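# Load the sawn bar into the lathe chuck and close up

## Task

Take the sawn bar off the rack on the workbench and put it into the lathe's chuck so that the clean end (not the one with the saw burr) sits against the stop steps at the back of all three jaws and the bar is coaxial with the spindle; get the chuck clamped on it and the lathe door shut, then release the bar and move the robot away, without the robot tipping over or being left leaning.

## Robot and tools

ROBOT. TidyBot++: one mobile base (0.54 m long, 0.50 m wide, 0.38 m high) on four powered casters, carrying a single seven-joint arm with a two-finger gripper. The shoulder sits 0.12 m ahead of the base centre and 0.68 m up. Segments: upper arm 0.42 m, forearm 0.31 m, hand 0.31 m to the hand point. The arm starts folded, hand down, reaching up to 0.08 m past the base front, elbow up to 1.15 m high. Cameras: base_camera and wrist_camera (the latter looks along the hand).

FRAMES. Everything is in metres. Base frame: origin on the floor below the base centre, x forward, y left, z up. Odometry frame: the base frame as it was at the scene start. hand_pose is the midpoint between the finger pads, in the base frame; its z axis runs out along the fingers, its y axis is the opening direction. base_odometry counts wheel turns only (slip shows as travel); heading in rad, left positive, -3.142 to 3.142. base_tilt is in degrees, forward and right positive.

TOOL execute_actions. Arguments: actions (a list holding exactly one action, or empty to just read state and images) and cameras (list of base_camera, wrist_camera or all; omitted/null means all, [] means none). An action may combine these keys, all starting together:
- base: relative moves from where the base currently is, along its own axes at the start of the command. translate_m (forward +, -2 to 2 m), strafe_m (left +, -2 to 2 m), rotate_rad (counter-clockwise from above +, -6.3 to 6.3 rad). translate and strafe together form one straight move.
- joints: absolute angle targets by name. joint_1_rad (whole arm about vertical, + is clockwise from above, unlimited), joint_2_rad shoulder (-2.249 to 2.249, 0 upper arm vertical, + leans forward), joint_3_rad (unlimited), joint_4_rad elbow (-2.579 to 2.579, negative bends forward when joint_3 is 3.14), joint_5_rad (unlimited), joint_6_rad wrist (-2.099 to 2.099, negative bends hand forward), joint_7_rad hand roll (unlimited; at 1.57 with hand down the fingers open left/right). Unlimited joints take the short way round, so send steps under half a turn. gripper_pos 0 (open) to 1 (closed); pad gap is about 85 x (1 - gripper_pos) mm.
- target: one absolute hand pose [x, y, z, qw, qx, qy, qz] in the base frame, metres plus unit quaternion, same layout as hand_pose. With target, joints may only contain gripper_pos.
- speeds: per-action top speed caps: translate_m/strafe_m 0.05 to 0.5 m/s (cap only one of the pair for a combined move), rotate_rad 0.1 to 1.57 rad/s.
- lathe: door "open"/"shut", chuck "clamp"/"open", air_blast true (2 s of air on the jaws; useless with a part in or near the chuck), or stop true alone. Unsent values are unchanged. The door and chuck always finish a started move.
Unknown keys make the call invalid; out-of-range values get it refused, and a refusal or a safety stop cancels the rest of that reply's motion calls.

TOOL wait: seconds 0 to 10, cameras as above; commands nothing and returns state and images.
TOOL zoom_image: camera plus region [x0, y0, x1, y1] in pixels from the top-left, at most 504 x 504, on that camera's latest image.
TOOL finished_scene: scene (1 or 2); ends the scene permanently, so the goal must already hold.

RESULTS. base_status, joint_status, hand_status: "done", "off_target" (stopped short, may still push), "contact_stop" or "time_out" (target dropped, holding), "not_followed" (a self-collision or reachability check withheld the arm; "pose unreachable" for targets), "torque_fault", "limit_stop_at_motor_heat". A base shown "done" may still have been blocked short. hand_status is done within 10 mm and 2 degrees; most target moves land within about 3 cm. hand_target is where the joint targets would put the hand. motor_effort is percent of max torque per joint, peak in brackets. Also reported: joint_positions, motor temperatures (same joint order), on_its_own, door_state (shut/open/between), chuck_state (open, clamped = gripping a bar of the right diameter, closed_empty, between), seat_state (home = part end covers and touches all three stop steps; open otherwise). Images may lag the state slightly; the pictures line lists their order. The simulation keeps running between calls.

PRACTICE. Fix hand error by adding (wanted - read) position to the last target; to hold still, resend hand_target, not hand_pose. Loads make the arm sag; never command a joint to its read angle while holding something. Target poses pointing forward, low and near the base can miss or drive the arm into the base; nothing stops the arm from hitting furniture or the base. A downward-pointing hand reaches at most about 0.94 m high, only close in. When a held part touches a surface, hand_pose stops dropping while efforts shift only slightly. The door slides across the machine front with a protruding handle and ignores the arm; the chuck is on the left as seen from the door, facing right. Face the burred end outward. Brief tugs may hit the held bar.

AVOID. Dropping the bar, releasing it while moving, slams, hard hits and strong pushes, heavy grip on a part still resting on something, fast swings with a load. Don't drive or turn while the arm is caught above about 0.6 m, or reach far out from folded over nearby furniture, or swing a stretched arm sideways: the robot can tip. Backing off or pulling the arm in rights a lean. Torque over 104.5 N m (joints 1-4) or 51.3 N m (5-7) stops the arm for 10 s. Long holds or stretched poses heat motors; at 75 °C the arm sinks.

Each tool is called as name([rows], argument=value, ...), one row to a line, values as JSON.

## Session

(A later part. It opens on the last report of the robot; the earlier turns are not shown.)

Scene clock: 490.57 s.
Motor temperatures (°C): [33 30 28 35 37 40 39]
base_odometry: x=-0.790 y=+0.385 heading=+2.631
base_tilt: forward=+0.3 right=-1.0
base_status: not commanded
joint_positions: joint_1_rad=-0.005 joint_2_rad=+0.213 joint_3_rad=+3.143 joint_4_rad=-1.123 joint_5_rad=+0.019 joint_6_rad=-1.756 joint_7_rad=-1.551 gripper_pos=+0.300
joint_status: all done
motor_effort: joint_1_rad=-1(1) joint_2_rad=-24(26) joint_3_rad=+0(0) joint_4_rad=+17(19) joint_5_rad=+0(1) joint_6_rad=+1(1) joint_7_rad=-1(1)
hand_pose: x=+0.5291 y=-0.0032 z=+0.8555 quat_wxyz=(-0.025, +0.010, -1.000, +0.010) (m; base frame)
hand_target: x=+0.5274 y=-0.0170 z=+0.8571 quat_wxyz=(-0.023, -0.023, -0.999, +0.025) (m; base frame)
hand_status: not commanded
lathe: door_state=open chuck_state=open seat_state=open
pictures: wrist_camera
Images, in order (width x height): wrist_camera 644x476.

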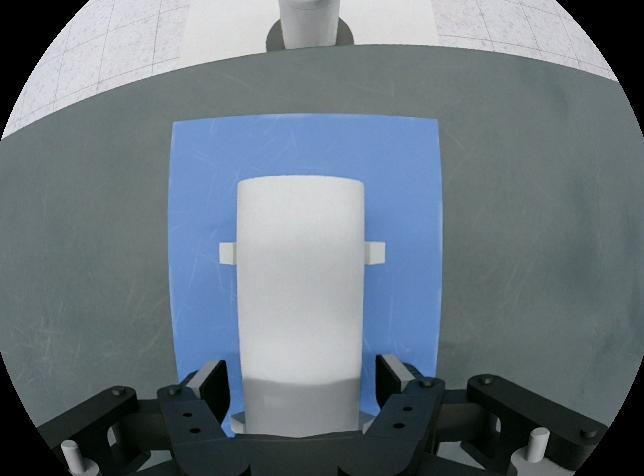

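execute_actions([
  {"joints": {"joint_2_rad": 0.228, "joint_4_rad": -1.089, "joint_6_rad": -1.862}},
], cameras=["wrist_camera"])

zoom_image(camera="wrist_camera", region=[140, 200, 480, 476])

Scene clock: 519.17 s.
Motor temperatures (°C): [33 30 28 36 37 40 39]
base_odometry: x=-0.790 y=+0.385 heading=+2.631
base_tilt: forward=+0.3 right=-1.0
base_status: not commanded
joint_positions: joint_1_rad=-0.005 joint_2_rad=+0.216 joint_3_rad=+3.143 joint_4_rad=-1.096 joint_5_rad=+0.019 joint_6_rad=-1.834 joint_7_rad=-1.551 gripper_pos=+0.300
joint_status: all done
motor_effort: joint_1_rad=-1(1) joint_2_rad=-25(26) joint_3_rad=+0(0) joint_4_rad=+17(17) joint_5_rad=+0(1) joint_6_rad=+0(2) joint_7_rad=+0(1)
hand_pose: x=+0.5118 y=-0.0031 z=+0.8622 quat_wxyz=(+0.002, +0.009, -1.000, +0.009) (m; base frame)
hand_target: x=+0.5066 y=-0.0164 z=+0.8599 quat_wxyz=(+0.018, -0.024, -0.999, +0.025) (m; base frame)
hand_status: not commanded
lathe: door_state=open chuck_state=open seat_state=open
pictures: wrist_camera
Images, in order (width x height): wrist_camera 644x476.

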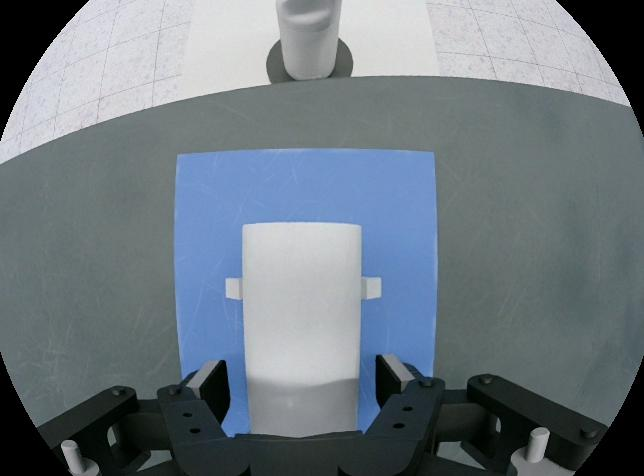

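Scaled by 1.482.

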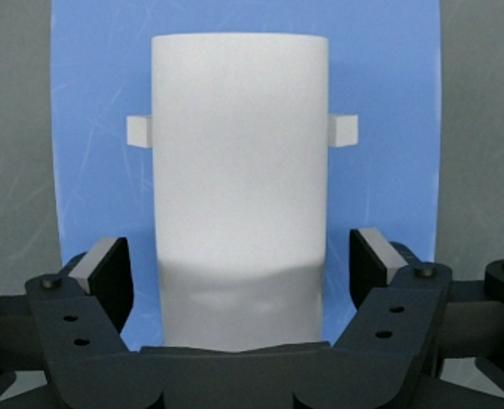

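execute_actions([
  {"joints": {"joint_2_rad": 0.243, "joint_4_rad": -1.112, "joint_6_rad": -1.775}},
], cameras=["wrist_camera"])

zoom_image(camera="wrist_camera", region=[140, 200, 480, 476])

Scene clock: 530.53 s.
Motor temperatures (°C): [33 30 28 36 37 40 39]
base_odometry: x=-0.790 y=+0.385 heading=+2.631
base_tilt: forward=+0.3 right=-1.0
base_status: not commanded
joint_positions: joint_1_rad=-0.005 joint_2_rad=+0.220 joint_3_rad=+3.143 joint_4_rad=-1.106 joint_5_rad=+0.019 joint_6_rad=-1.784 joint_7_rad=-1.551 gripper_pos=+0.300
joint_status: all done
motor_effort: joint_1_rad=-1(1) joint_2_rad=-25(26) joint_3_rad=+0(0) joint_4_rad=+17(18) joint_5_rad=+0(1) joint_6_rad=+0(2) joint_7_rad=+0(1)
hand_pose: x=+0.5255 y=-0.0031 z=+0.8575 quat_wxyz=(-0.015, +0.009, -1.000, +0.010) (m; base frame)
hand_target: x=+0.5308 y=-0.0169 z=+0.8466 quat_wxyz=(-0.006, -0.022, -0.999, +0.025) (m; base frame)
hand_status: not commanded
lathe: door_state=open chuck_state=open seat_state=open
pictures: wrist_camera
Images, in order (width x height): wrist_camera 644x476.

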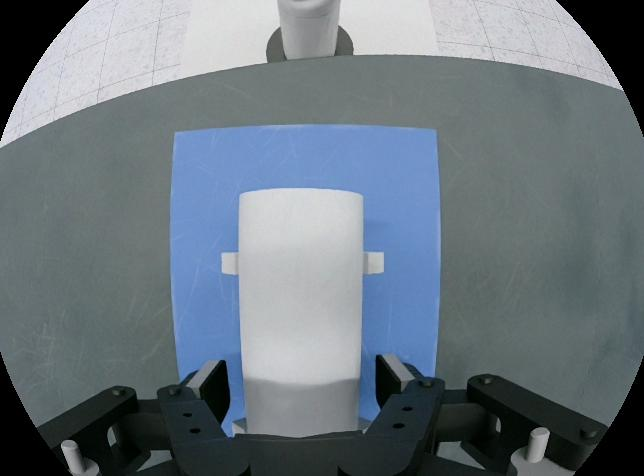

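Scaled by 1.482.

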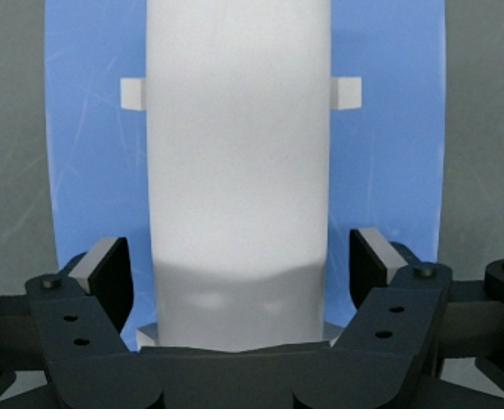

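execute_actions([
  {"joints": {"joint_6_rad": -1.845}},
], cameras=[])

execute_actions([
  {"joints": {"gripper_pos": 1.0}},
], cameras=["wrist_camera"])

zoom_image(camera="wrist_camera", region=[140, 200, 480, 476])

Scene clock: 538.20 s.
Motor temperatures (°C): [33 30 28 36 37 40 39]
base_odometry: x=-0.790 y=+0.385 heading=+2.631
base_tilt: forward=+0.3 right=-1.0
base_status: not commanded
joint_positions: joint_1_rad=-0.005 joint_2_rad=+0.220 joint_3_rad=+3.143 joint_4_rad=-1.106 joint_5_rad=+0.019 joint_6_rad=-1.836 joint_7_rad=-1.551 gripper_pos=+0.300
joint_status: all done
motor_effort: joint_1_rad=-1(1) joint_2_rad=-25(27) joint_3_rad=+0(0) joint_4_rad=+17(17) joint_5_rad=+0(1) joint_6_rad=+0(1) joint_7_rad=+0(1)
hand_pose: x=+0.5096 y=-0.0031 z=+0.8572 quat_wxyz=(+0.011, +0.009, -1.000, +0.009) (m; base frame)
hand_target: x=+0.5090 y=-0.0165 z=+0.8471 quat_wxyz=(+0.029, -0.023, -0.999, +0.026) (m; base frame)
hand_status: not commanded
lathe: door_state=open chuck_state=open seat_state=open
pictures: none
No camera images: "cameras" was empty.

Scene clock: 539.13 s.
Motor temperatures (°C): [33 30 28 36 37 40 39]
base_odometry: x=-0.790 y=+0.385 heading=+2.631
base_tilt: forward=+0.3 right=-1.0
base_status: not commanded
joint_positions: joint_1_rad=-0.005 joint_2_rad=+0.220 joint_3_rad=+3.143 joint_4_rad=-1.104 joint_5_rad=+0.018 joint_6_rad=-1.836 joint_7_rad=-1.555 gripper_pos=+0.538
joint_status: gripper_pos off_target (ended at +0.538, target +1.000)
motor_effort: joint_1_rad=+0(3) joint_2_rad=-23(25) joint_3_rad=+1(3) joint_4_rad=+16(17) joint_5_rad=+2(4) joint_6_rad=+1(2) joint_7_rad=+1(1)
hand_pose: x=+0.5099 y=-0.0028 z=+0.8579 quat_wxyz=(+0.009, +0.007, -1.000, +0.009) (m; base frame)
hand_target: x=+0.5090 y=-0.0165 z=+0.8471 quat_wxyz=(+0.029, -0.023, -0.999, +0.026) (m; base frame)
hand_status: not commanded
lathe: door_state=open chuck_state=open seat_state=open
pictures: wrist_camera
Images, in order (width x height): wrist_camera 644x476.

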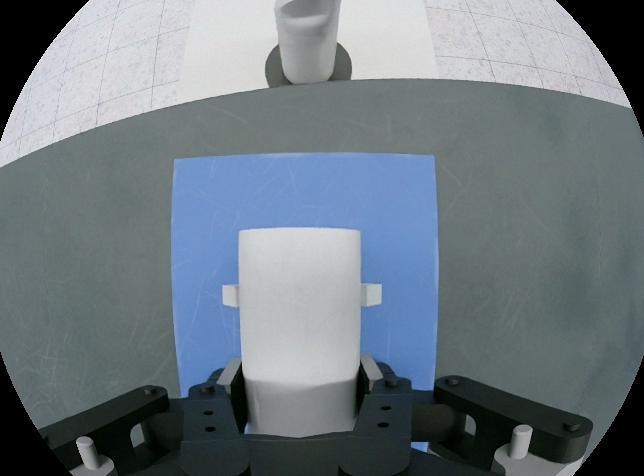

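Scaled by 1.482.

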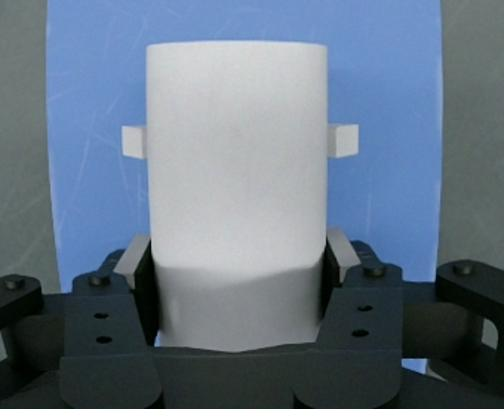

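execute_actions([
  {"joints": {"gripper_pos": 0.32}},
], cameras=[])

execute_actions([
  {"base": {"translate_m": 0.012}, "joints": {"joint_6_rad": -1.815}},
], cameras=["wrist_camera"])

zoom_image(camera="wrist_camera", region=[140, 160, 480, 476])

Scene clock: 557.83 s.
Motor temperatures (°C): [33 30 28 36 37 40 39]
base_odometry: x=-0.790 y=+0.385 heading=+2.631
base_tilt: forward=+0.3 right=-1.0
base_status: not commanded
joint_positions: joint_1_rad=-0.005 joint_2_rad=+0.224 joint_3_rad=+3.143 joint_4_rad=-1.105 joint_5_rad=+0.018 joint_6_rad=-1.836 joint_7_rad=-1.555 gripper_pos=+0.320
joint_status: all done
motor_effort: joint_1_rad=-1(1) joint_2_rad=-25(27) joint_3_rad=+0(1) joint_4_rad=+17(19) joint_5_rad=+0(2) joint_6_rad=+0(1) joint_7_rad=+0(1)
hand_pose: x=+0.5104 y=-0.0028 z=+0.8563 quat_wxyz=(+0.012, +0.007, -1.000, +0.009) (m; base frame)
hand_target: x=+0.5090 y=-0.0165 z=+0.8471 quat_wxyz=(+0.029, -0.023, -0.999, +0.026) (m; base frame)
hand_status: not commanded
lathe: door_state=open chuck_state=open seat_state=open
pictures: none
No camera images: "cameras" was empty.

Scene clock: 558.50 s.
Motor temperatures (°C): [33 30 28 36 37 40 39]
base_odometry: x=-0.801 y=+0.391 heading=+2.631
base_tilt: forward=+0.3 right=-1.0
base_status: done
joint_positions: joint_1_rad=-0.005 joint_2_rad=+0.233 joint_3_rad=+3.143 joint_4_rad=-1.105 joint_5_rad=+0.018 joint_6_rad=-1.824 joint_7_rad=-1.555 gripper_pos=+0.320
joint_status: all done
motor_effort: joint_1_rad=-1(1) joint_2_rad=-25(29) joint_3_rad=+0(0) joint_4_rad=+17(18) joint_5_rad=-1(1) joint_6_rad=-1(1) joint_7_rad=+0(0)
hand_pose: x=+0.5157 y=-0.0028 z=+0.8527 quat_wxyz=(+0.010, +0.007, -1.000, +0.009) (m; base frame)
hand_target: x=+0.5183 y=-0.0167 z=+0.8467 quat_wxyz=(+0.014, -0.023, -0.999, +0.025) (m; base frame)
hand_status: not commanded
lathe: door_state=open chuck_state=open seat_state=open
pictures: wrist_camera
Images, in order (width x height): wrist_camera 644x476.

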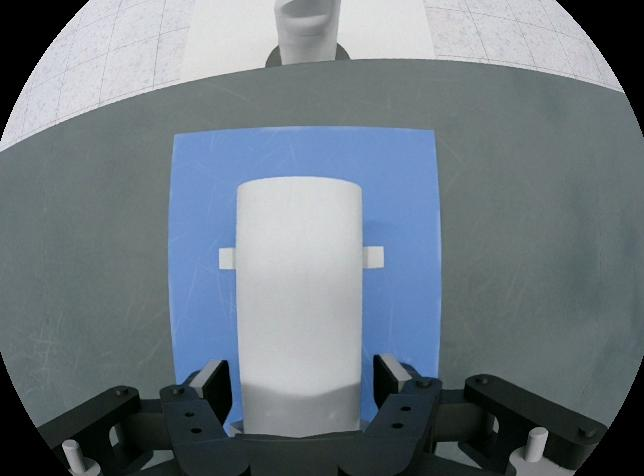

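Scaled by 1.482.

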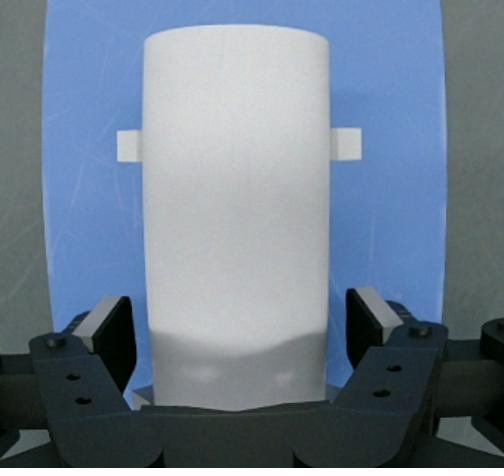

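execute_actions([
  {"joints": {"gripper_pos": 1.0}},
], cameras=["wrist_camera"])

zoom_image(camera="wrist_camera", region=[140, 160, 480, 476])

Scene clock: 568.23 s.
Motor temperatures (°C): [33 30 28 36 37 40 39]
base_odometry: x=-0.801 y=+0.391 heading=+2.631
base_tilt: forward=+0.3 right=-1.0
base_status: not commanded
joint_positions: joint_1_rad=-0.005 joint_2_rad=+0.231 joint_3_rad=+3.143 joint_4_rad=-1.104 joint_5_rad=+0.019 joint_6_rad=-1.824 joint_7_rad=-1.557 gripper_pos=+0.535
joint_status: gripper_pos off_target (ended at +0.535, target +1.000)
motor_effort: joint_1_rad=+0(1) joint_2_rad=-25(26) joint_3_rad=+1(1) joint_4_rad=+16(18) joint_5_rad=+1(2) joint_6_rad=-1(2) joint_7_rad=+0(1)
hand_pose: x=+0.5157 y=-0.0029 z=+0.8534 quat_wxyz=(+0.009, +0.006, -1.000, +0.009) (m; base frame)
hand_target: x=+0.5183 y=-0.0167 z=+0.8467 quat_wxyz=(+0.014, -0.023, -0.999, +0.025) (m; base frame)
hand_status: not commanded
lathe: door_state=open chuck_state=open seat_state=open
pictures: wrist_camera
Images, in order (width x height): wrist_camera 644x476.

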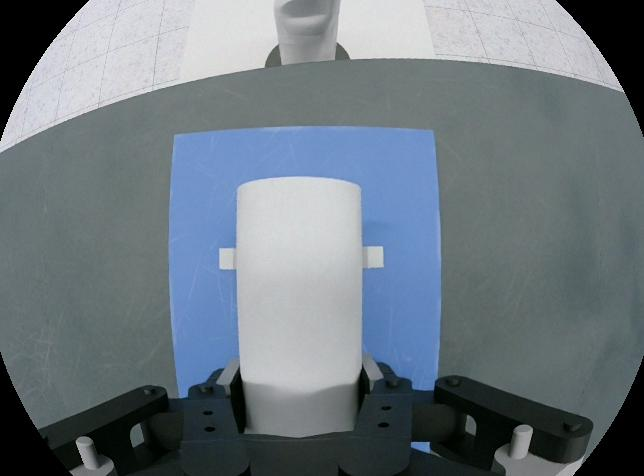

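Scaled by 1.482.

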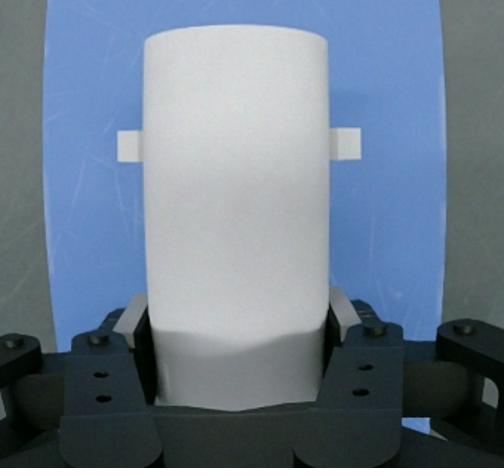

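execute_actions([
  {"joints": {"joint_2_rad": 0.268, "joint_4_rad": -0.880, "joint_6_rad": -2.0}},
], cameras=["wrist_camera"])

Scene clock: 588.77 s.
Motor temperatures (°C): [33 30 28 36 37 40 39]
base_odometry: x=-0.801 y=+0.391 heading=+2.631
base_tilt: forward=+0.3 right=-1.0
base_status: not commanded
joint_positions: joint_1_rad=-0.005 joint_2_rad=+0.260 joint_3_rad=+3.143 joint_4_rad=-0.902 joint_5_rad=+0.019 joint_6_rad=-1.946 joint_7_rad=-1.558 gripper_pos=+0.535
joint_status: all done
motor_effort: joint_1_rad=-1(1) joint_2_rad=-29(31) joint_3_rad=+0(1) joint_4_rad=+19(22) joint_5_rad=+0(1) joint_6_rad=+1(2) joint_7_rad=+0(1)
hand_pose: x=+0.5259 y=-0.0026 z=+0.9022 quat_wxyz=(-0.016, +0.005, -1.000, +0.009) (m; base frame)
hand_target: x=+0.5149 y=-0.0155 z=+0.9056 quat_wxyz=(+0.003, -0.027, -0.999, +0.024) (m; base frame)
hand_status: not commanded
lathe: door_state=open chuck_state=open seat_state=open
pictures: wrist_camera
Images, in order (width x height): wrist_camera 644x476.

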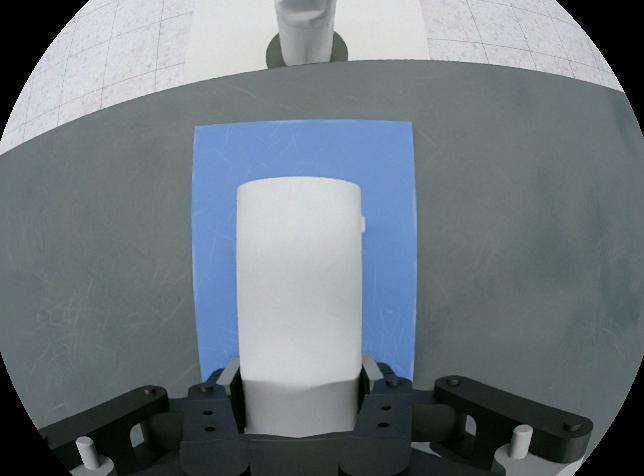

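execute_actions([
  {"base": {"translate_m": -0.32, "rotate_rad": -2.63}, "speeds": {"rotate_rad": 1.4}, "joints": {"joint_7_rad": -3.12}},
], cameras=["wrist_camera"])

Scene clock: 604.77 s.
Motor temperatures (°C): [33 30 28 36 37 40 39]
base_odometry: x=-0.522 y=+0.235 heading=+0.001
base_tilt: forward=+0.3 right=-1.0
base_status: done
joint_positions: joint_1_rad=+0.001 joint_2_rad=+0.276 joint_3_rad=+3.144 joint_4_rad=-0.901 joint_5_rad=+0.019 joint_6_rad=-1.954 joint_7_rad=-3.072 gripper_pos=+0.535
joint_status: all done
motor_effort: joint_1_rad=-1(4) joint_2_rad=-30(34) joint_3_rad=+0(3) joint_4_rad=+19(20) joint_5_rad=+0(2) joint_6_rad=+0(2) joint_7_rad=+0(1)
hand_pose: x=+0.5272 y=-0.0050 z=+0.8960 quat_wxyz=(-0.010, -0.686, -0.728, +0.003) (m; base frame)
hand_target: x=+0.5149 y=-0.0155 z=+0.9056 quat_wxyz=(-0.014, -0.709, -0.704, +0.019) (m; base frame)
hand_status: not commanded
lathe: door_state=open chuck_state=open seat_state=open
pictures: wrist_camera
Images, in order (width x height): wrist_camera 644x476.

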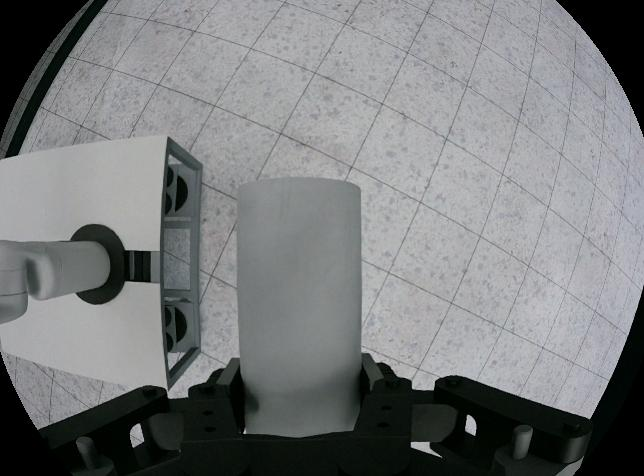

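execute_actions([
  {"joints": {"joint_2_rad": -0.155, "joint_4_rad": -1.839, "joint_6_rad": 0.232}},
], cameras=["wrist_camera"])

Scene clock: 616.07 s.
Motor temperatures (°C): [33 30 28 36 37 40 39]
base_odometry: x=-0.522 y=+0.235 heading=+0.001
base_tilt: forward=+0.3 right=-1.0
base_status: not commanded
joint_positions: joint_1_rad=+0.001 joint_2_rad=-0.124 joint_3_rad=+3.144 joint_4_rad=-1.851 joint_5_rad=+0.019 joint_6_rad=+0.155 joint_7_rad=-3.072 gripper_pos=+0.535
joint_status: all done
motor_effort: joint_1_rad=-1(1) joint_2_rad=-22(32) joint_3_rad=+0(0) joint_4_rad=+28(29) joint_5_rad=-1(2) joint_6_rad=+13(13) joint_7_rad=+0(1)
hand_pose: x=+0.6888 y=+0.0006 z=+1.0496 quat_wxyz=(-0.521, -0.478, -0.522, -0.477) (m; base frame)
hand_target: x=+0.6756 y=-0.0002 z=+1.0988 quat_wxyz=(-0.546, -0.452, -0.486, -0.511) (m; base frame)
hand_status: not commanded
lathe: door_state=open chuck_state=open seat_state=open
pictures: wrist_camera
Images, in order (width x height): wrist_camera 644x476.

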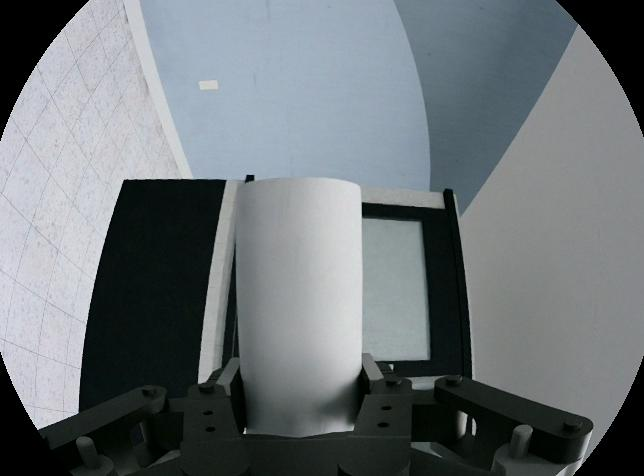

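execute_actions([
  {"base": {"translate_m": 1.0, "strafe_m": -0.8}, "joints": {"joint_7_rad": -3.165}},
], cameras=["wrist_camera"])

Scene clock: 635.60 s.
Motor temperatures (°C): [33 30 28 36 37 40 39]
base_odometry: x=+0.479 y=-0.564 heading=+0.001
base_tilt: forward=+0.3 right=-1.0
base_status: done
joint_positions: joint_1_rad=+0.001 joint_2_rad=-0.134 joint_3_rad=+3.145 joint_4_rad=-1.854 joint_5_rad=+0.019 joint_6_rad=+0.161 joint_7_rad=-3.124 gripper_pos=+0.535
joint_status: all done
motor_effort: joint_1_rad=-1(4) joint_2_rad=-23(26) joint_3_rad=+0(4) joint_4_rad=+29(30) joint_5_rad=-1(2) joint_6_rad=+13(14) joint_7_rad=-1(1)
hand_pose: x=+0.6848 y=-0.0001 z=+1.0558 quat_wxyz=(-0.512, -0.488, -0.506, -0.494) (m; base frame)
hand_target: x=+0.6756 y=-0.0002 z=+1.0988 quat_wxyz=(-0.535, -0.463, -0.476, -0.523) (m; base frame)
hand_status: not commanded
lathe: door_state=open chuck_state=open seat_state=open
pictures: wrist_camera
Images, in order (width x height): wrist_camera 644x476.

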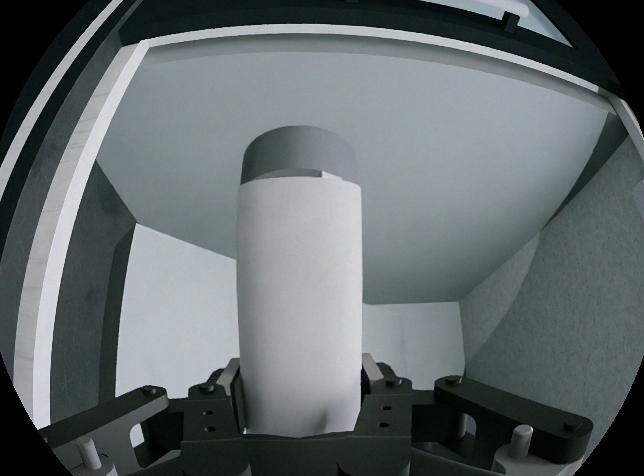

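zoom_image(camera="wrist_camera", region=[200, 90, 400, 240])

Scaled by 2.520.

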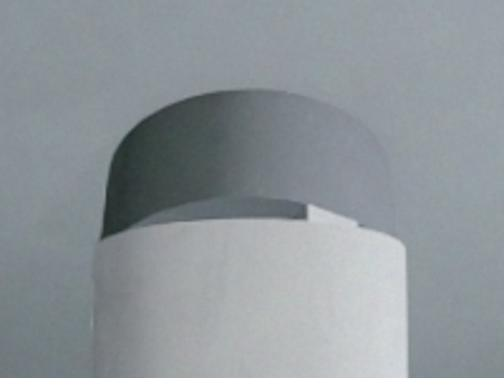

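zoom_image(camera="wrist_camera", region=[0, 0, 240, 476])

Scaled by 1.059.

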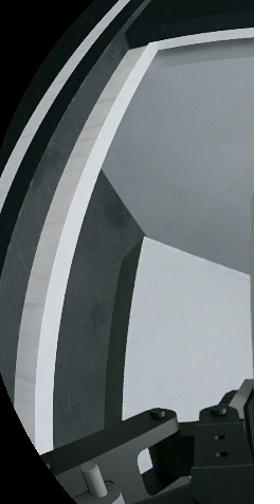

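execute_actions([
  {"base": {"rotate_rad": -0.3, "strafe_m": 0.1}},
], cameras=["wrist_camera"])

zoom_image(camera="wrist_camera", region=[0, 0, 300, 476])

Scene clock: 713.37 s.
Motor temperatures (°C): [33 30 28 36 37 40 39]
base_odometry: x=+0.479 y=-0.464 heading=-0.299
base_tilt: forward=+0.3 right=-1.1
base_status: done
joint_positions: joint_1_rad=+0.001 joint_2_rad=-0.134 joint_3_rad=+3.146 joint_4_rad=-1.854 joint_5_rad=+0.019 joint_6_rad=+0.162 joint_7_rad=-3.124 gripper_pos=+0.535
joint_status: not commanded
motor_effort: joint_1_rad=+0(4) joint_2_rad=-22(25) joint_3_rad=+1(3) joint_4_rad=+28(29) joint_5_rad=-1(2) joint_6_rad=+13(14) joint_7_rad=+0(1)
hand_pose: x=+0.6848 y=-0.0008 z=+1.0559 quat_wxyz=(-0.513, -0.488, -0.505, -0.493) (m; base frame)
hand_target: x=+0.6756 y=-0.0002 z=+1.0988 quat_wxyz=(-0.535, -0.463, -0.476, -0.523) (m; base frame)
hand_status: not commanded
lathe: door_state=open chuck_state=open seat_state=open
pictures: wrist_camera
Images, in order (width x height): wrist_camera 644x476.

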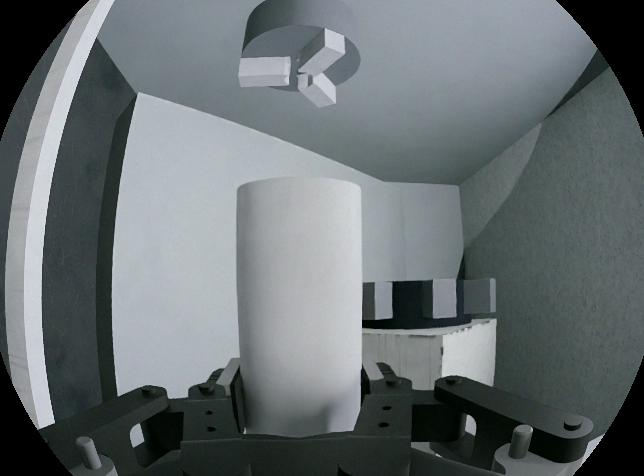

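Scaled by 1.059.

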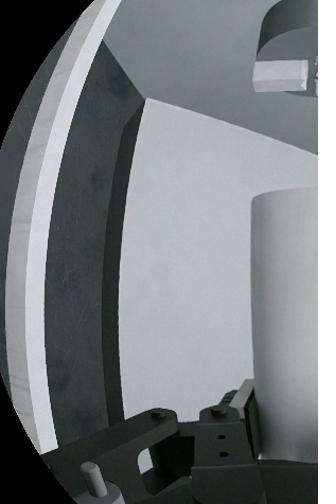

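zoom_image(camera="wrist_camera", region=[200, 0, 400, 130])

Scaled by 2.520.

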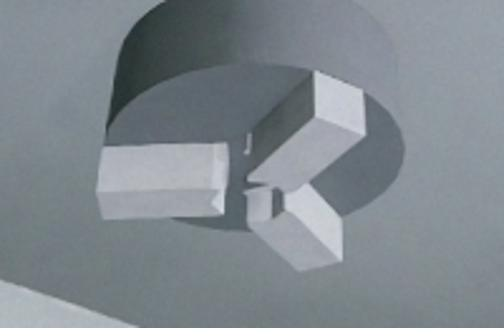

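execute_actions([
  {"base": {"translate_m": 0.2, "rotate_rad": -0.03}},
], cameras=["wrist_camera"])

zoom_image(camera="wrist_camera", region=[200, 0, 440, 160])

Scene clock: 774.10 s.
Motor temperatures (°C): [33 30 28 36 37 40 39]
base_odometry: x=+0.671 y=-0.523 heading=-0.330
base_tilt: forward=+0.3 right=-1.0
base_status: done
joint_positions: joint_1_rad=+0.003 joint_2_rad=-0.130 joint_3_rad=+3.148 joint_4_rad=-1.856 joint_5_rad=+0.019 joint_6_rad=+0.163 joint_7_rad=-3.124 gripper_pos=+0.535
joint_status: not commanded
motor_effort: joint_1_rad=-1(3) joint_2_rad=-23(27) joint_3_rad=+0(3) joint_4_rad=+28(30) joint_5_rad=-1(2) joint_6_rad=+13(14) joint_7_rad=-1(1)
hand_pose: x=+0.6864 y=-0.0030 z=+1.0532 quat_wxyz=(-0.512, -0.490, -0.505, -0.492) (m; base frame)
hand_target: x=+0.6756 y=-0.0002 z=+1.0988 quat_wxyz=(-0.535, -0.463, -0.476, -0.523) (m; base frame)
hand_status: not commanded
lathe: door_state=open chuck_state=open seat_state=open
pictures: wrist_camera
Images, in order (width x height): wrist_camera 644x476.

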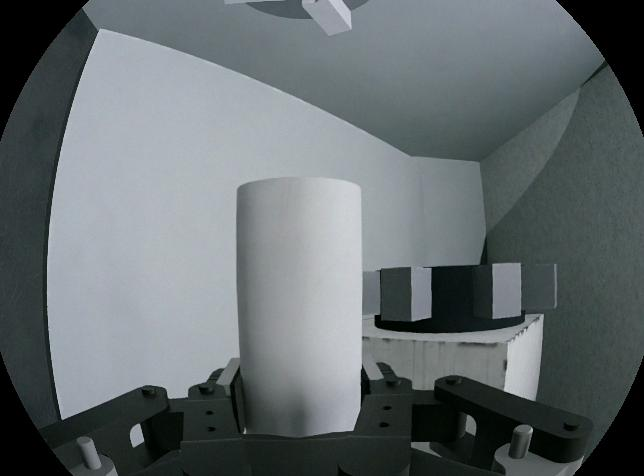

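Scaled by 2.100.

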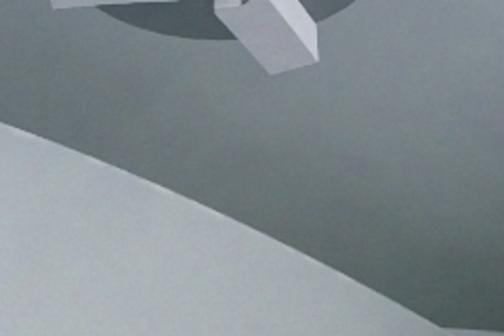

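execute_actions([
  {"base": {"translate_m": 0.2, "strafe_m": 0.19}, "speeds": {"translate_m": 0.4}},
], cameras=["wrist_camera"])

zoom_image(camera="wrist_camera", region=[160, 0, 440, 200])

Scene clock: 796.03 s.
Motor temperatures (°C): [33 30 28 36 37 40 39]
base_odometry: x=+0.922 y=-0.408 heading=-0.330
base_tilt: forward=+0.3 right=-1.0
base_status: done
joint_positions: joint_1_rad=+0.002 joint_2_rad=-0.130 joint_3_rad=+3.148 joint_4_rad=-1.856 joint_5_rad=+0.019 joint_6_rad=+0.164 joint_7_rad=-3.124 gripper_pos=+0.535
joint_status: not commanded
motor_effort: joint_1_rad=-1(3) joint_2_rad=-23(26) joint_3_rad=+0(3) joint_4_rad=+28(29) joint_5_rad=-1(2) joint_6_rad=+13(14) joint_7_rad=+0(1)
hand_pose: x=+0.6864 y=-0.0024 z=+1.0533 quat_wxyz=(-0.512, -0.490, -0.505, -0.492) (m; base frame)
hand_target: x=+0.6756 y=-0.0002 z=+1.0988 quat_wxyz=(-0.535, -0.463, -0.476, -0.523) (m; base frame)
hand_status: not commanded
lathe: door_state=open chuck_state=open seat_state=open
pictures: wrist_camera
Images, in order (width x height): wrist_camera 644x476.

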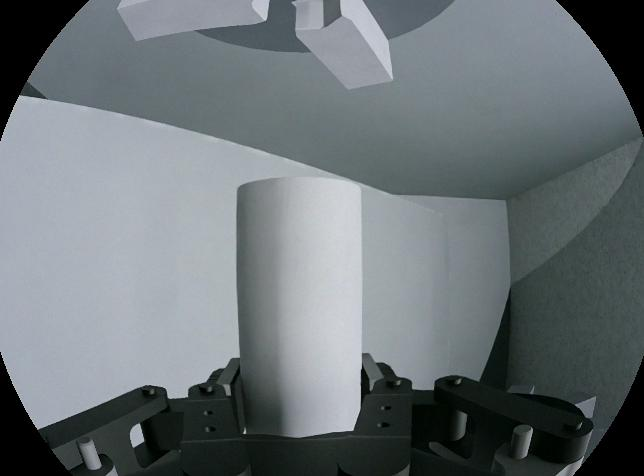

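Scaled by 1.800.

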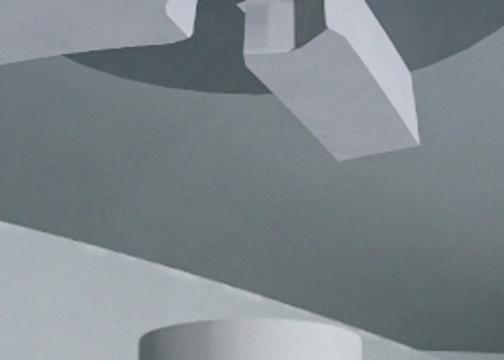

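execute_actions([
  {"base": {"translate_m": 0.035, "strafe_m": 0.07}},
], cameras=["wrist_camera"])

zoom_image(camera="wrist_camera", region=[100, 0, 500, 200])

Scene clock: 833.60 s.
Motor temperatures (°C): [33 30 28 36 37 41 39]
base_odometry: x=+0.978 y=-0.353 heading=-0.330
base_tilt: forward=+0.3 right=-1.1
base_status: done
joint_positions: joint_1_rad=-0.003 joint_2_rad=-0.131 joint_3_rad=+3.146 joint_4_rad=-1.856 joint_5_rad=+0.019 joint_6_rad=+0.164 joint_7_rad=-3.124 gripper_pos=+0.535
joint_status: not commanded
motor_effort: joint_1_rad=-1(4) joint_2_rad=-23(26) joint_3_rad=+0(4) joint_4_rad=+28(29) joint_5_rad=-1(2) joint_6_rad=+13(14) joint_7_rad=+0(1)
hand_pose: x=+0.6861 y=+0.0010 z=+1.0537 quat_wxyz=(-0.511, -0.488, -0.507, -0.494) (m; base frame)
hand_target: x=+0.6756 y=-0.0002 z=+1.0988 quat_wxyz=(-0.535, -0.463, -0.476, -0.523) (m; base frame)
hand_status: not commanded
lathe: door_state=open chuck_state=open seat_state=open
pictures: wrist_camera
Images, in order (width x height): wrist_camera 644x476.

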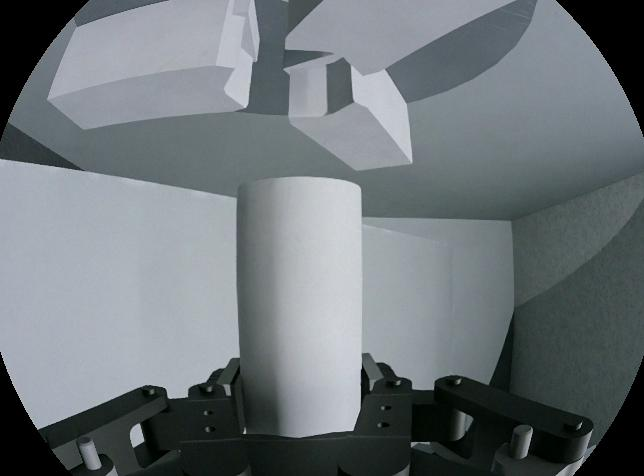

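Scaled by 1.260.

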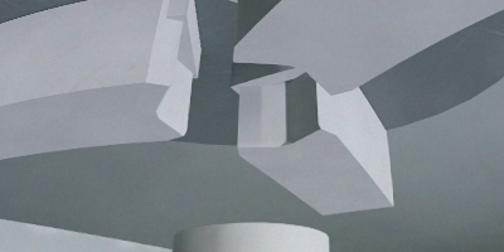

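zoom_image(camera="wrist_camera", region=[200, 0, 420, 190])

Scaled by 2.291.

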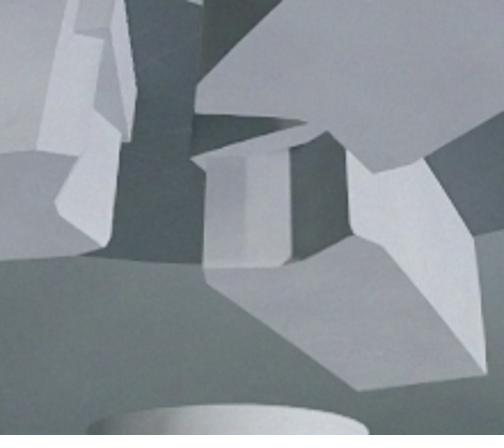

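execute_actions([
  {"base": {"strafe_m": 0.03, "translate_m": 0.006}, "speeds": {"strafe_m": 0.2}},
], cameras=["wrist_camera"])

zoom_image(camera="wrist_camera", region=[200, 20, 440, 200])

Scene clock: 896.80 s.
Motor temperatures (°C): [33 30 28 37 37 41 39]
base_odometry: x=+0.993 y=-0.327 heading=-0.330
base_tilt: forward=+0.3 right=-1.1
base_status: done
joint_positions: joint_1_rad=-0.004 joint_2_rad=-0.131 joint_3_rad=+3.145 joint_4_rad=-1.856 joint_5_rad=+0.019 joint_6_rad=+0.164 joint_7_rad=-3.124 gripper_pos=+0.535
joint_status: not commanded
motor_effort: joint_1_rad=-1(3) joint_2_rad=-23(24) joint_3_rad=+0(4) joint_4_rad=+28(29) joint_5_rad=-1(1) joint_6_rad=+13(14) joint_7_rad=+0(1)
hand_pose: x=+0.6861 y=+0.0029 z=+1.0537 quat_wxyz=(-0.510, -0.487, -0.507, -0.494) (m; base frame)
hand_target: x=+0.6756 y=-0.0002 z=+1.0988 quat_wxyz=(-0.535, -0.463, -0.476, -0.523) (m; base frame)
hand_status: not commanded
lathe: door_state=open chuck_state=open seat_state=open
pictures: wrist_camera
Images, in order (width x height): wrist_camera 644x476.

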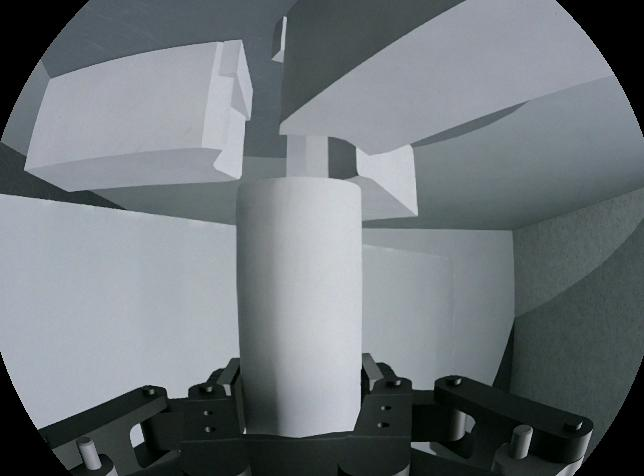

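Scaled by 2.100.

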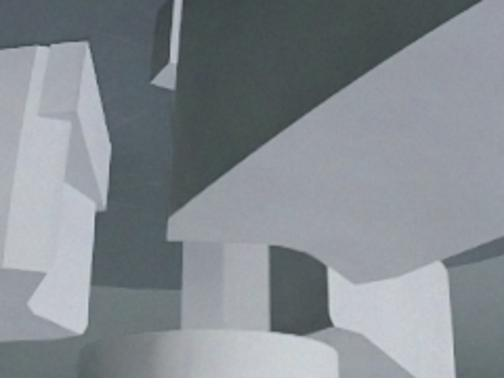

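execute_actions([
  {"base": {"strafe_m": 0.0935, "translate_m": -0.009, "rotate_rad": -0.14}, "speeds": {"strafe_m": 0.2}},
], cameras=["wrist_camera"])

zoom_image(camera="wrist_camera", region=[200, 20, 440, 200])

Scene clock: 933.33 s.
Motor temperatures (°C): [33 30 28 37 37 41 39]
base_odometry: x=+1.015 y=-0.235 heading=-0.471
base_tilt: forward=+0.3 right=-1.1
base_status: done
joint_positions: joint_1_rad=-0.001 joint_2_rad=-0.131 joint_3_rad=+3.149 joint_4_rad=-1.856 joint_5_rad=+0.019 joint_6_rad=+0.164 joint_7_rad=-3.124 gripper_pos=+0.535
joint_status: not commanded
motor_effort: joint_1_rad=-1(5) joint_2_rad=-22(25) joint_3_rad=+0(4) joint_4_rad=+29(30) joint_5_rad=-1(2) joint_6_rad=+13(14) joint_7_rad=+0(1)
hand_pose: x=+0.6861 y=-0.0019 z=+1.0537 quat_wxyz=(-0.512, -0.490, -0.505, -0.493) (m; base frame)
hand_target: x=+0.6756 y=-0.0002 z=+1.0988 quat_wxyz=(-0.535, -0.463, -0.476, -0.523) (m; base frame)
hand_status: not commanded
lathe: door_state=open chuck_state=open seat_state=open
pictures: wrist_camera
Images, in order (width x height): wrist_camera 644x476.

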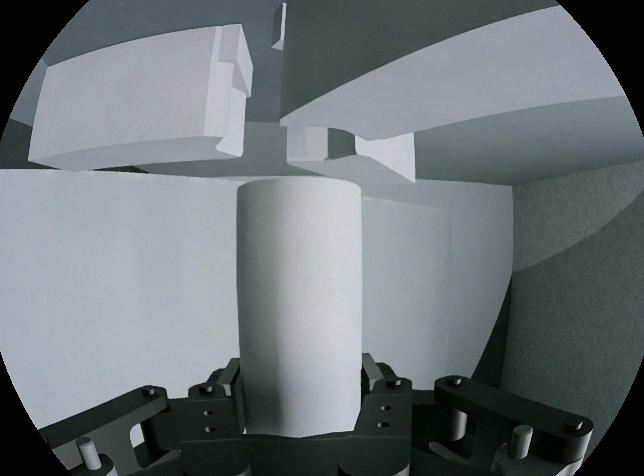

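Scaled by 2.100.

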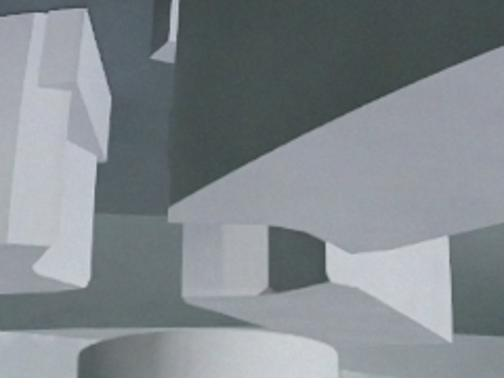

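execute_actions([
  {"base": {"strafe_m": 0.010}, "speeds": {"strafe_m": 0.1}, "joints": {"joint_2_rad": -0.134}},
], cameras=["wrist_camera"])

zoom_image(camera="wrist_camera", region=[200, 20, 440, 200])

Scene clock: 969.37 s.
Motor temperatures (°C): [33 30 28 37 37 41 39]
base_odometry: x=+1.020 y=-0.226 heading=-0.471
base_tilt: forward=+0.3 right=-1.1
base_status: done
joint_positions: joint_1_rad=-0.002 joint_2_rad=-0.125 joint_3_rad=+3.148 joint_4_rad=-1.856 joint_5_rad=+0.019 joint_6_rad=+0.164 joint_7_rad=-3.124 gripper_pos=+0.535
joint_status: all done
motor_effort: joint_1_rad=-1(4) joint_2_rad=-23(24) joint_3_rad=+0(4) joint_4_rad=+28(29) joint_5_rad=-2(2) joint_6_rad=+14(14) joint_7_rad=+0(1)
hand_pose: x=+0.6881 y=-0.0008 z=+1.0506 quat_wxyz=(-0.510, -0.490, -0.507, -0.492) (m; base frame)
hand_target: x=+0.6842 y=-0.0002 z=+1.0870 quat_wxyz=(-0.530, -0.468, -0.482, -0.518) (m; base frame)
hand_status: not commanded
lathe: door_state=open chuck_state=open seat_state=open
pictures: wrist_camera
Images, in order (width x height): wrist_camera 644x476.

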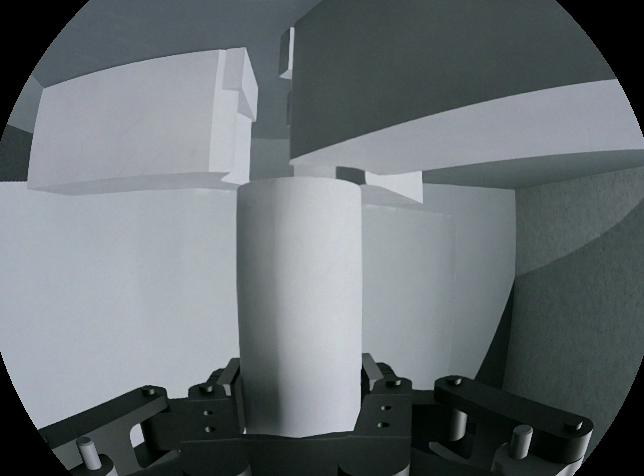

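Scaled by 2.100.

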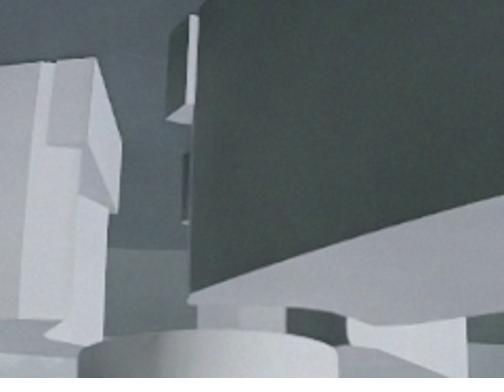

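execute_actions(actions=[], cameras=["wrist_camera"])

Scene clock: 985.63 s.
Motor temperatures (°C): [33 30 28 37 37 41 39]
base_odometry: x=+1.020 y=-0.226 heading=-0.471
base_tilt: forward=+0.3 right=-1.0
base_status: done
joint_positions: joint_1_rad=-0.002 joint_2_rad=-0.125 joint_3_rad=+3.148 joint_4_rad=-1.856 joint_5_rad=+0.019 joint_6_rad=+0.164 joint_7_rad=-3.124 gripper_pos=+0.535
joint_status: all done
motor_effort: joint_1_rad=-1(4) joint_2_rad=-22(24) joint_3_rad=+0(4) joint_4_rad=+28(29) joint_5_rad=+0(2) joint_6_rad=+13(14) joint_7_rad=-1(1)
hand_pose: x=+0.6881 y=-0.0008 z=+1.0506 quat_wxyz=(-0.510, -0.490, -0.507, -0.492) (m; base frame)
hand_target: x=+0.6842 y=-0.0002 z=+1.0870 quat_wxyz=(-0.530, -0.468, -0.482, -0.518) (m; base frame)
hand_status: not commanded
lathe: door_state=open chuck_state=open seat_state=open
pictures: wrist_camera
Images, in order (width x height): wrist_camera 644x476.

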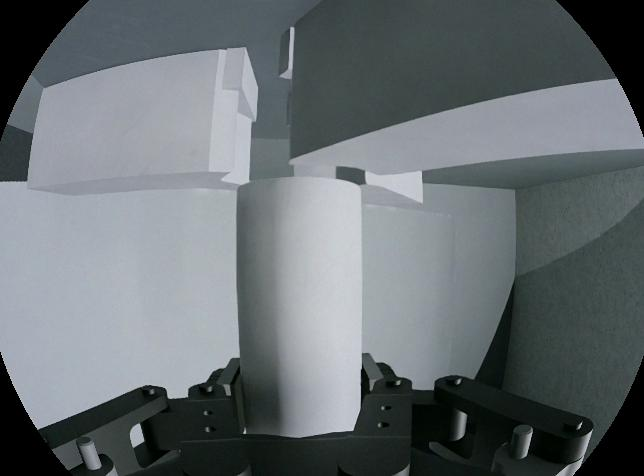

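zoom_image(camera="wrist_camera", region=[210, 100, 450, 260])

Scaled by 2.100.

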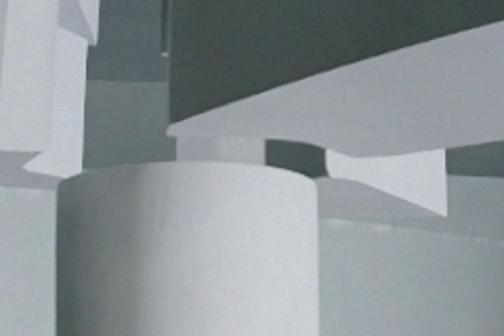

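execute_actions([
  {"base": {"strafe_m": 0.009}, "speeds": {"strafe_m": 0.05}},
], cameras=["wrist_camera"])

zoom_image(camera="wrist_camera", region=[210, 100, 450, 260])

Scene clock: 992.90 s.
Motor temperatures (°C): [33 30 28 37 37 41 39]
base_odometry: x=+1.024 y=-0.218 heading=-0.471
base_tilt: forward=+0.3 right=-1.1
base_status: done
joint_positions: joint_1_rad=+0.005 joint_2_rad=-0.125 joint_3_rad=+3.154 joint_4_rad=-1.856 joint_5_rad=+0.019 joint_6_rad=+0.164 joint_7_rad=-3.124 gripper_pos=+0.535
joint_status: not commanded
motor_effort: joint_1_rad=-3(6) joint_2_rad=-23(24) joint_3_rad=-1(5) joint_4_rad=+28(29) joint_5_rad=-1(2) joint_6_rad=+13(13) joint_7_rad=+0(1)
hand_pose: x=+0.6881 y=-0.0079 z=+1.0507 quat_wxyz=(-0.513, -0.494, -0.504, -0.489) (m; base frame)
hand_target: x=+0.6842 y=-0.0002 z=+1.0870 quat_wxyz=(-0.530, -0.468, -0.482, -0.518) (m; base frame)
hand_status: not commanded
lathe: door_state=open chuck_state=open seat_state=open
pictures: wrist_camera
Images, in order (width x height): wrist_camera 644x476.

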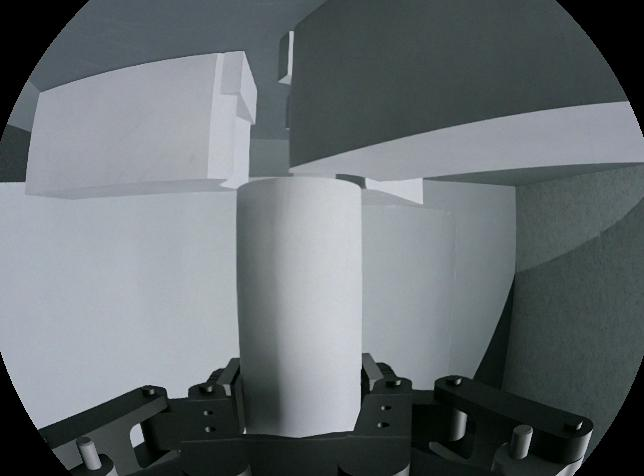

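Scaled by 2.100.

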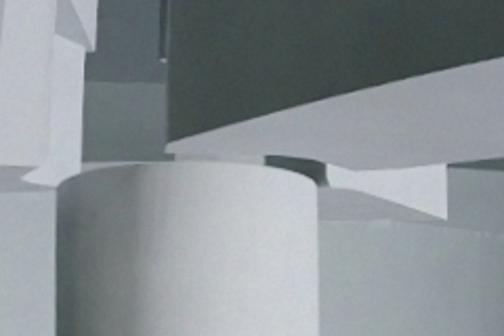

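execute_actions([
  {"base": {"strafe_m": -0.014}, "speeds": {"strafe_m": 0.1}},
], cameras=["wrist_camera"])

zoom_image(camera="wrist_camera", region=[200, 20, 320, 110])

zoom_image(camera="wrist_camera", region=[190, 110, 310, 200])

zoom_image(camera="wrist_camera", region=[320, 110, 440, 200])

Scene clock: 1027.60 s.
Motor temperatures (°C): [33 30 28 37 37 41 39]
base_odometry: x=+1.017 y=-0.231 heading=-0.471
base_tilt: forward=+0.3 right=-1.0
base_status: done
joint_positions: joint_1_rad=+0.003 joint_2_rad=-0.125 joint_3_rad=+3.153 joint_4_rad=-1.856 joint_5_rad=+0.019 joint_6_rad=+0.165 joint_7_rad=-3.124 gripper_pos=+0.535
joint_status: not commanded
motor_effort: joint_1_rad=-1(4) joint_2_rad=-23(24) joint_3_rad=+0(4) joint_4_rad=+28(29) joint_5_rad=-1(2) joint_6_rad=+13(14) joint_7_rad=+0(1)
hand_pose: x=+0.6881 y=-0.0060 z=+1.0507 quat_wxyz=(-0.512, -0.493, -0.505, -0.490) (m; base frame)
hand_target: x=+0.6842 y=-0.0002 z=+1.0870 quat_wxyz=(-0.530, -0.468, -0.482, -0.518) (m; base frame)
hand_status: not commanded
lathe: door_state=open chuck_state=open seat_state=open
pictures: wrist_camera
Images, in order (width x height): wrist_camera 644x476.

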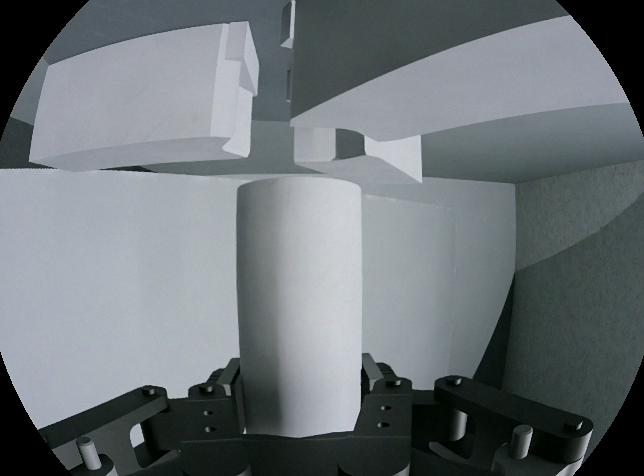

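Scaled by 4.200.

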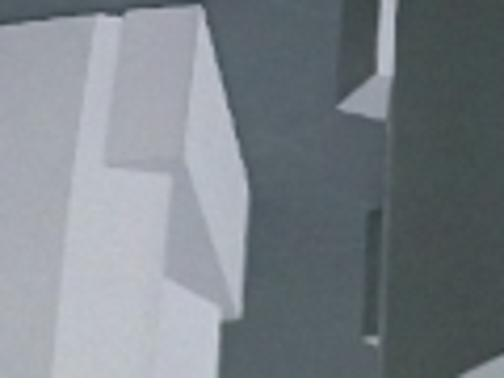

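Scaled by 4.200.

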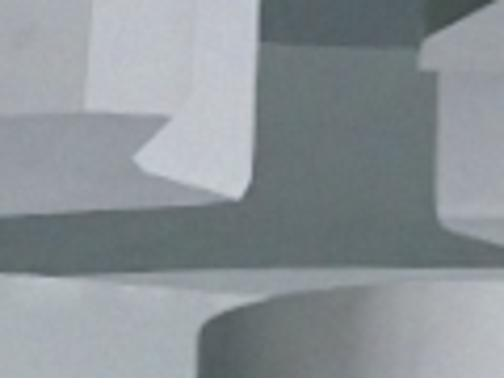

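Scaled by 4.200.

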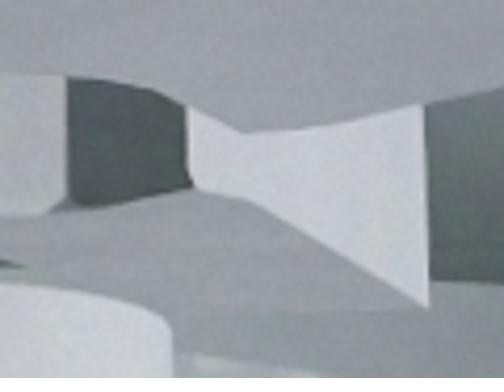

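zoom_image(camera="wrist_camera", region=[220, 170, 380, 230])

zoom_image(camera="wrist_camera", region=[220, 340, 380, 440])

Scaled by 3.150.

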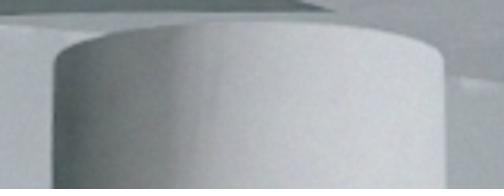

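Scaled by 3.150.

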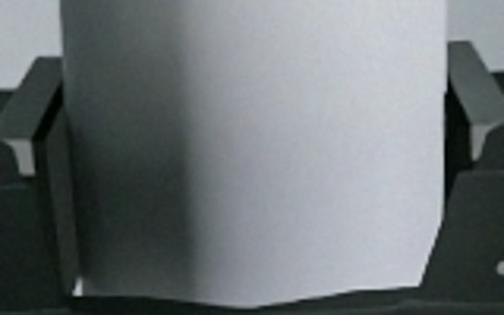

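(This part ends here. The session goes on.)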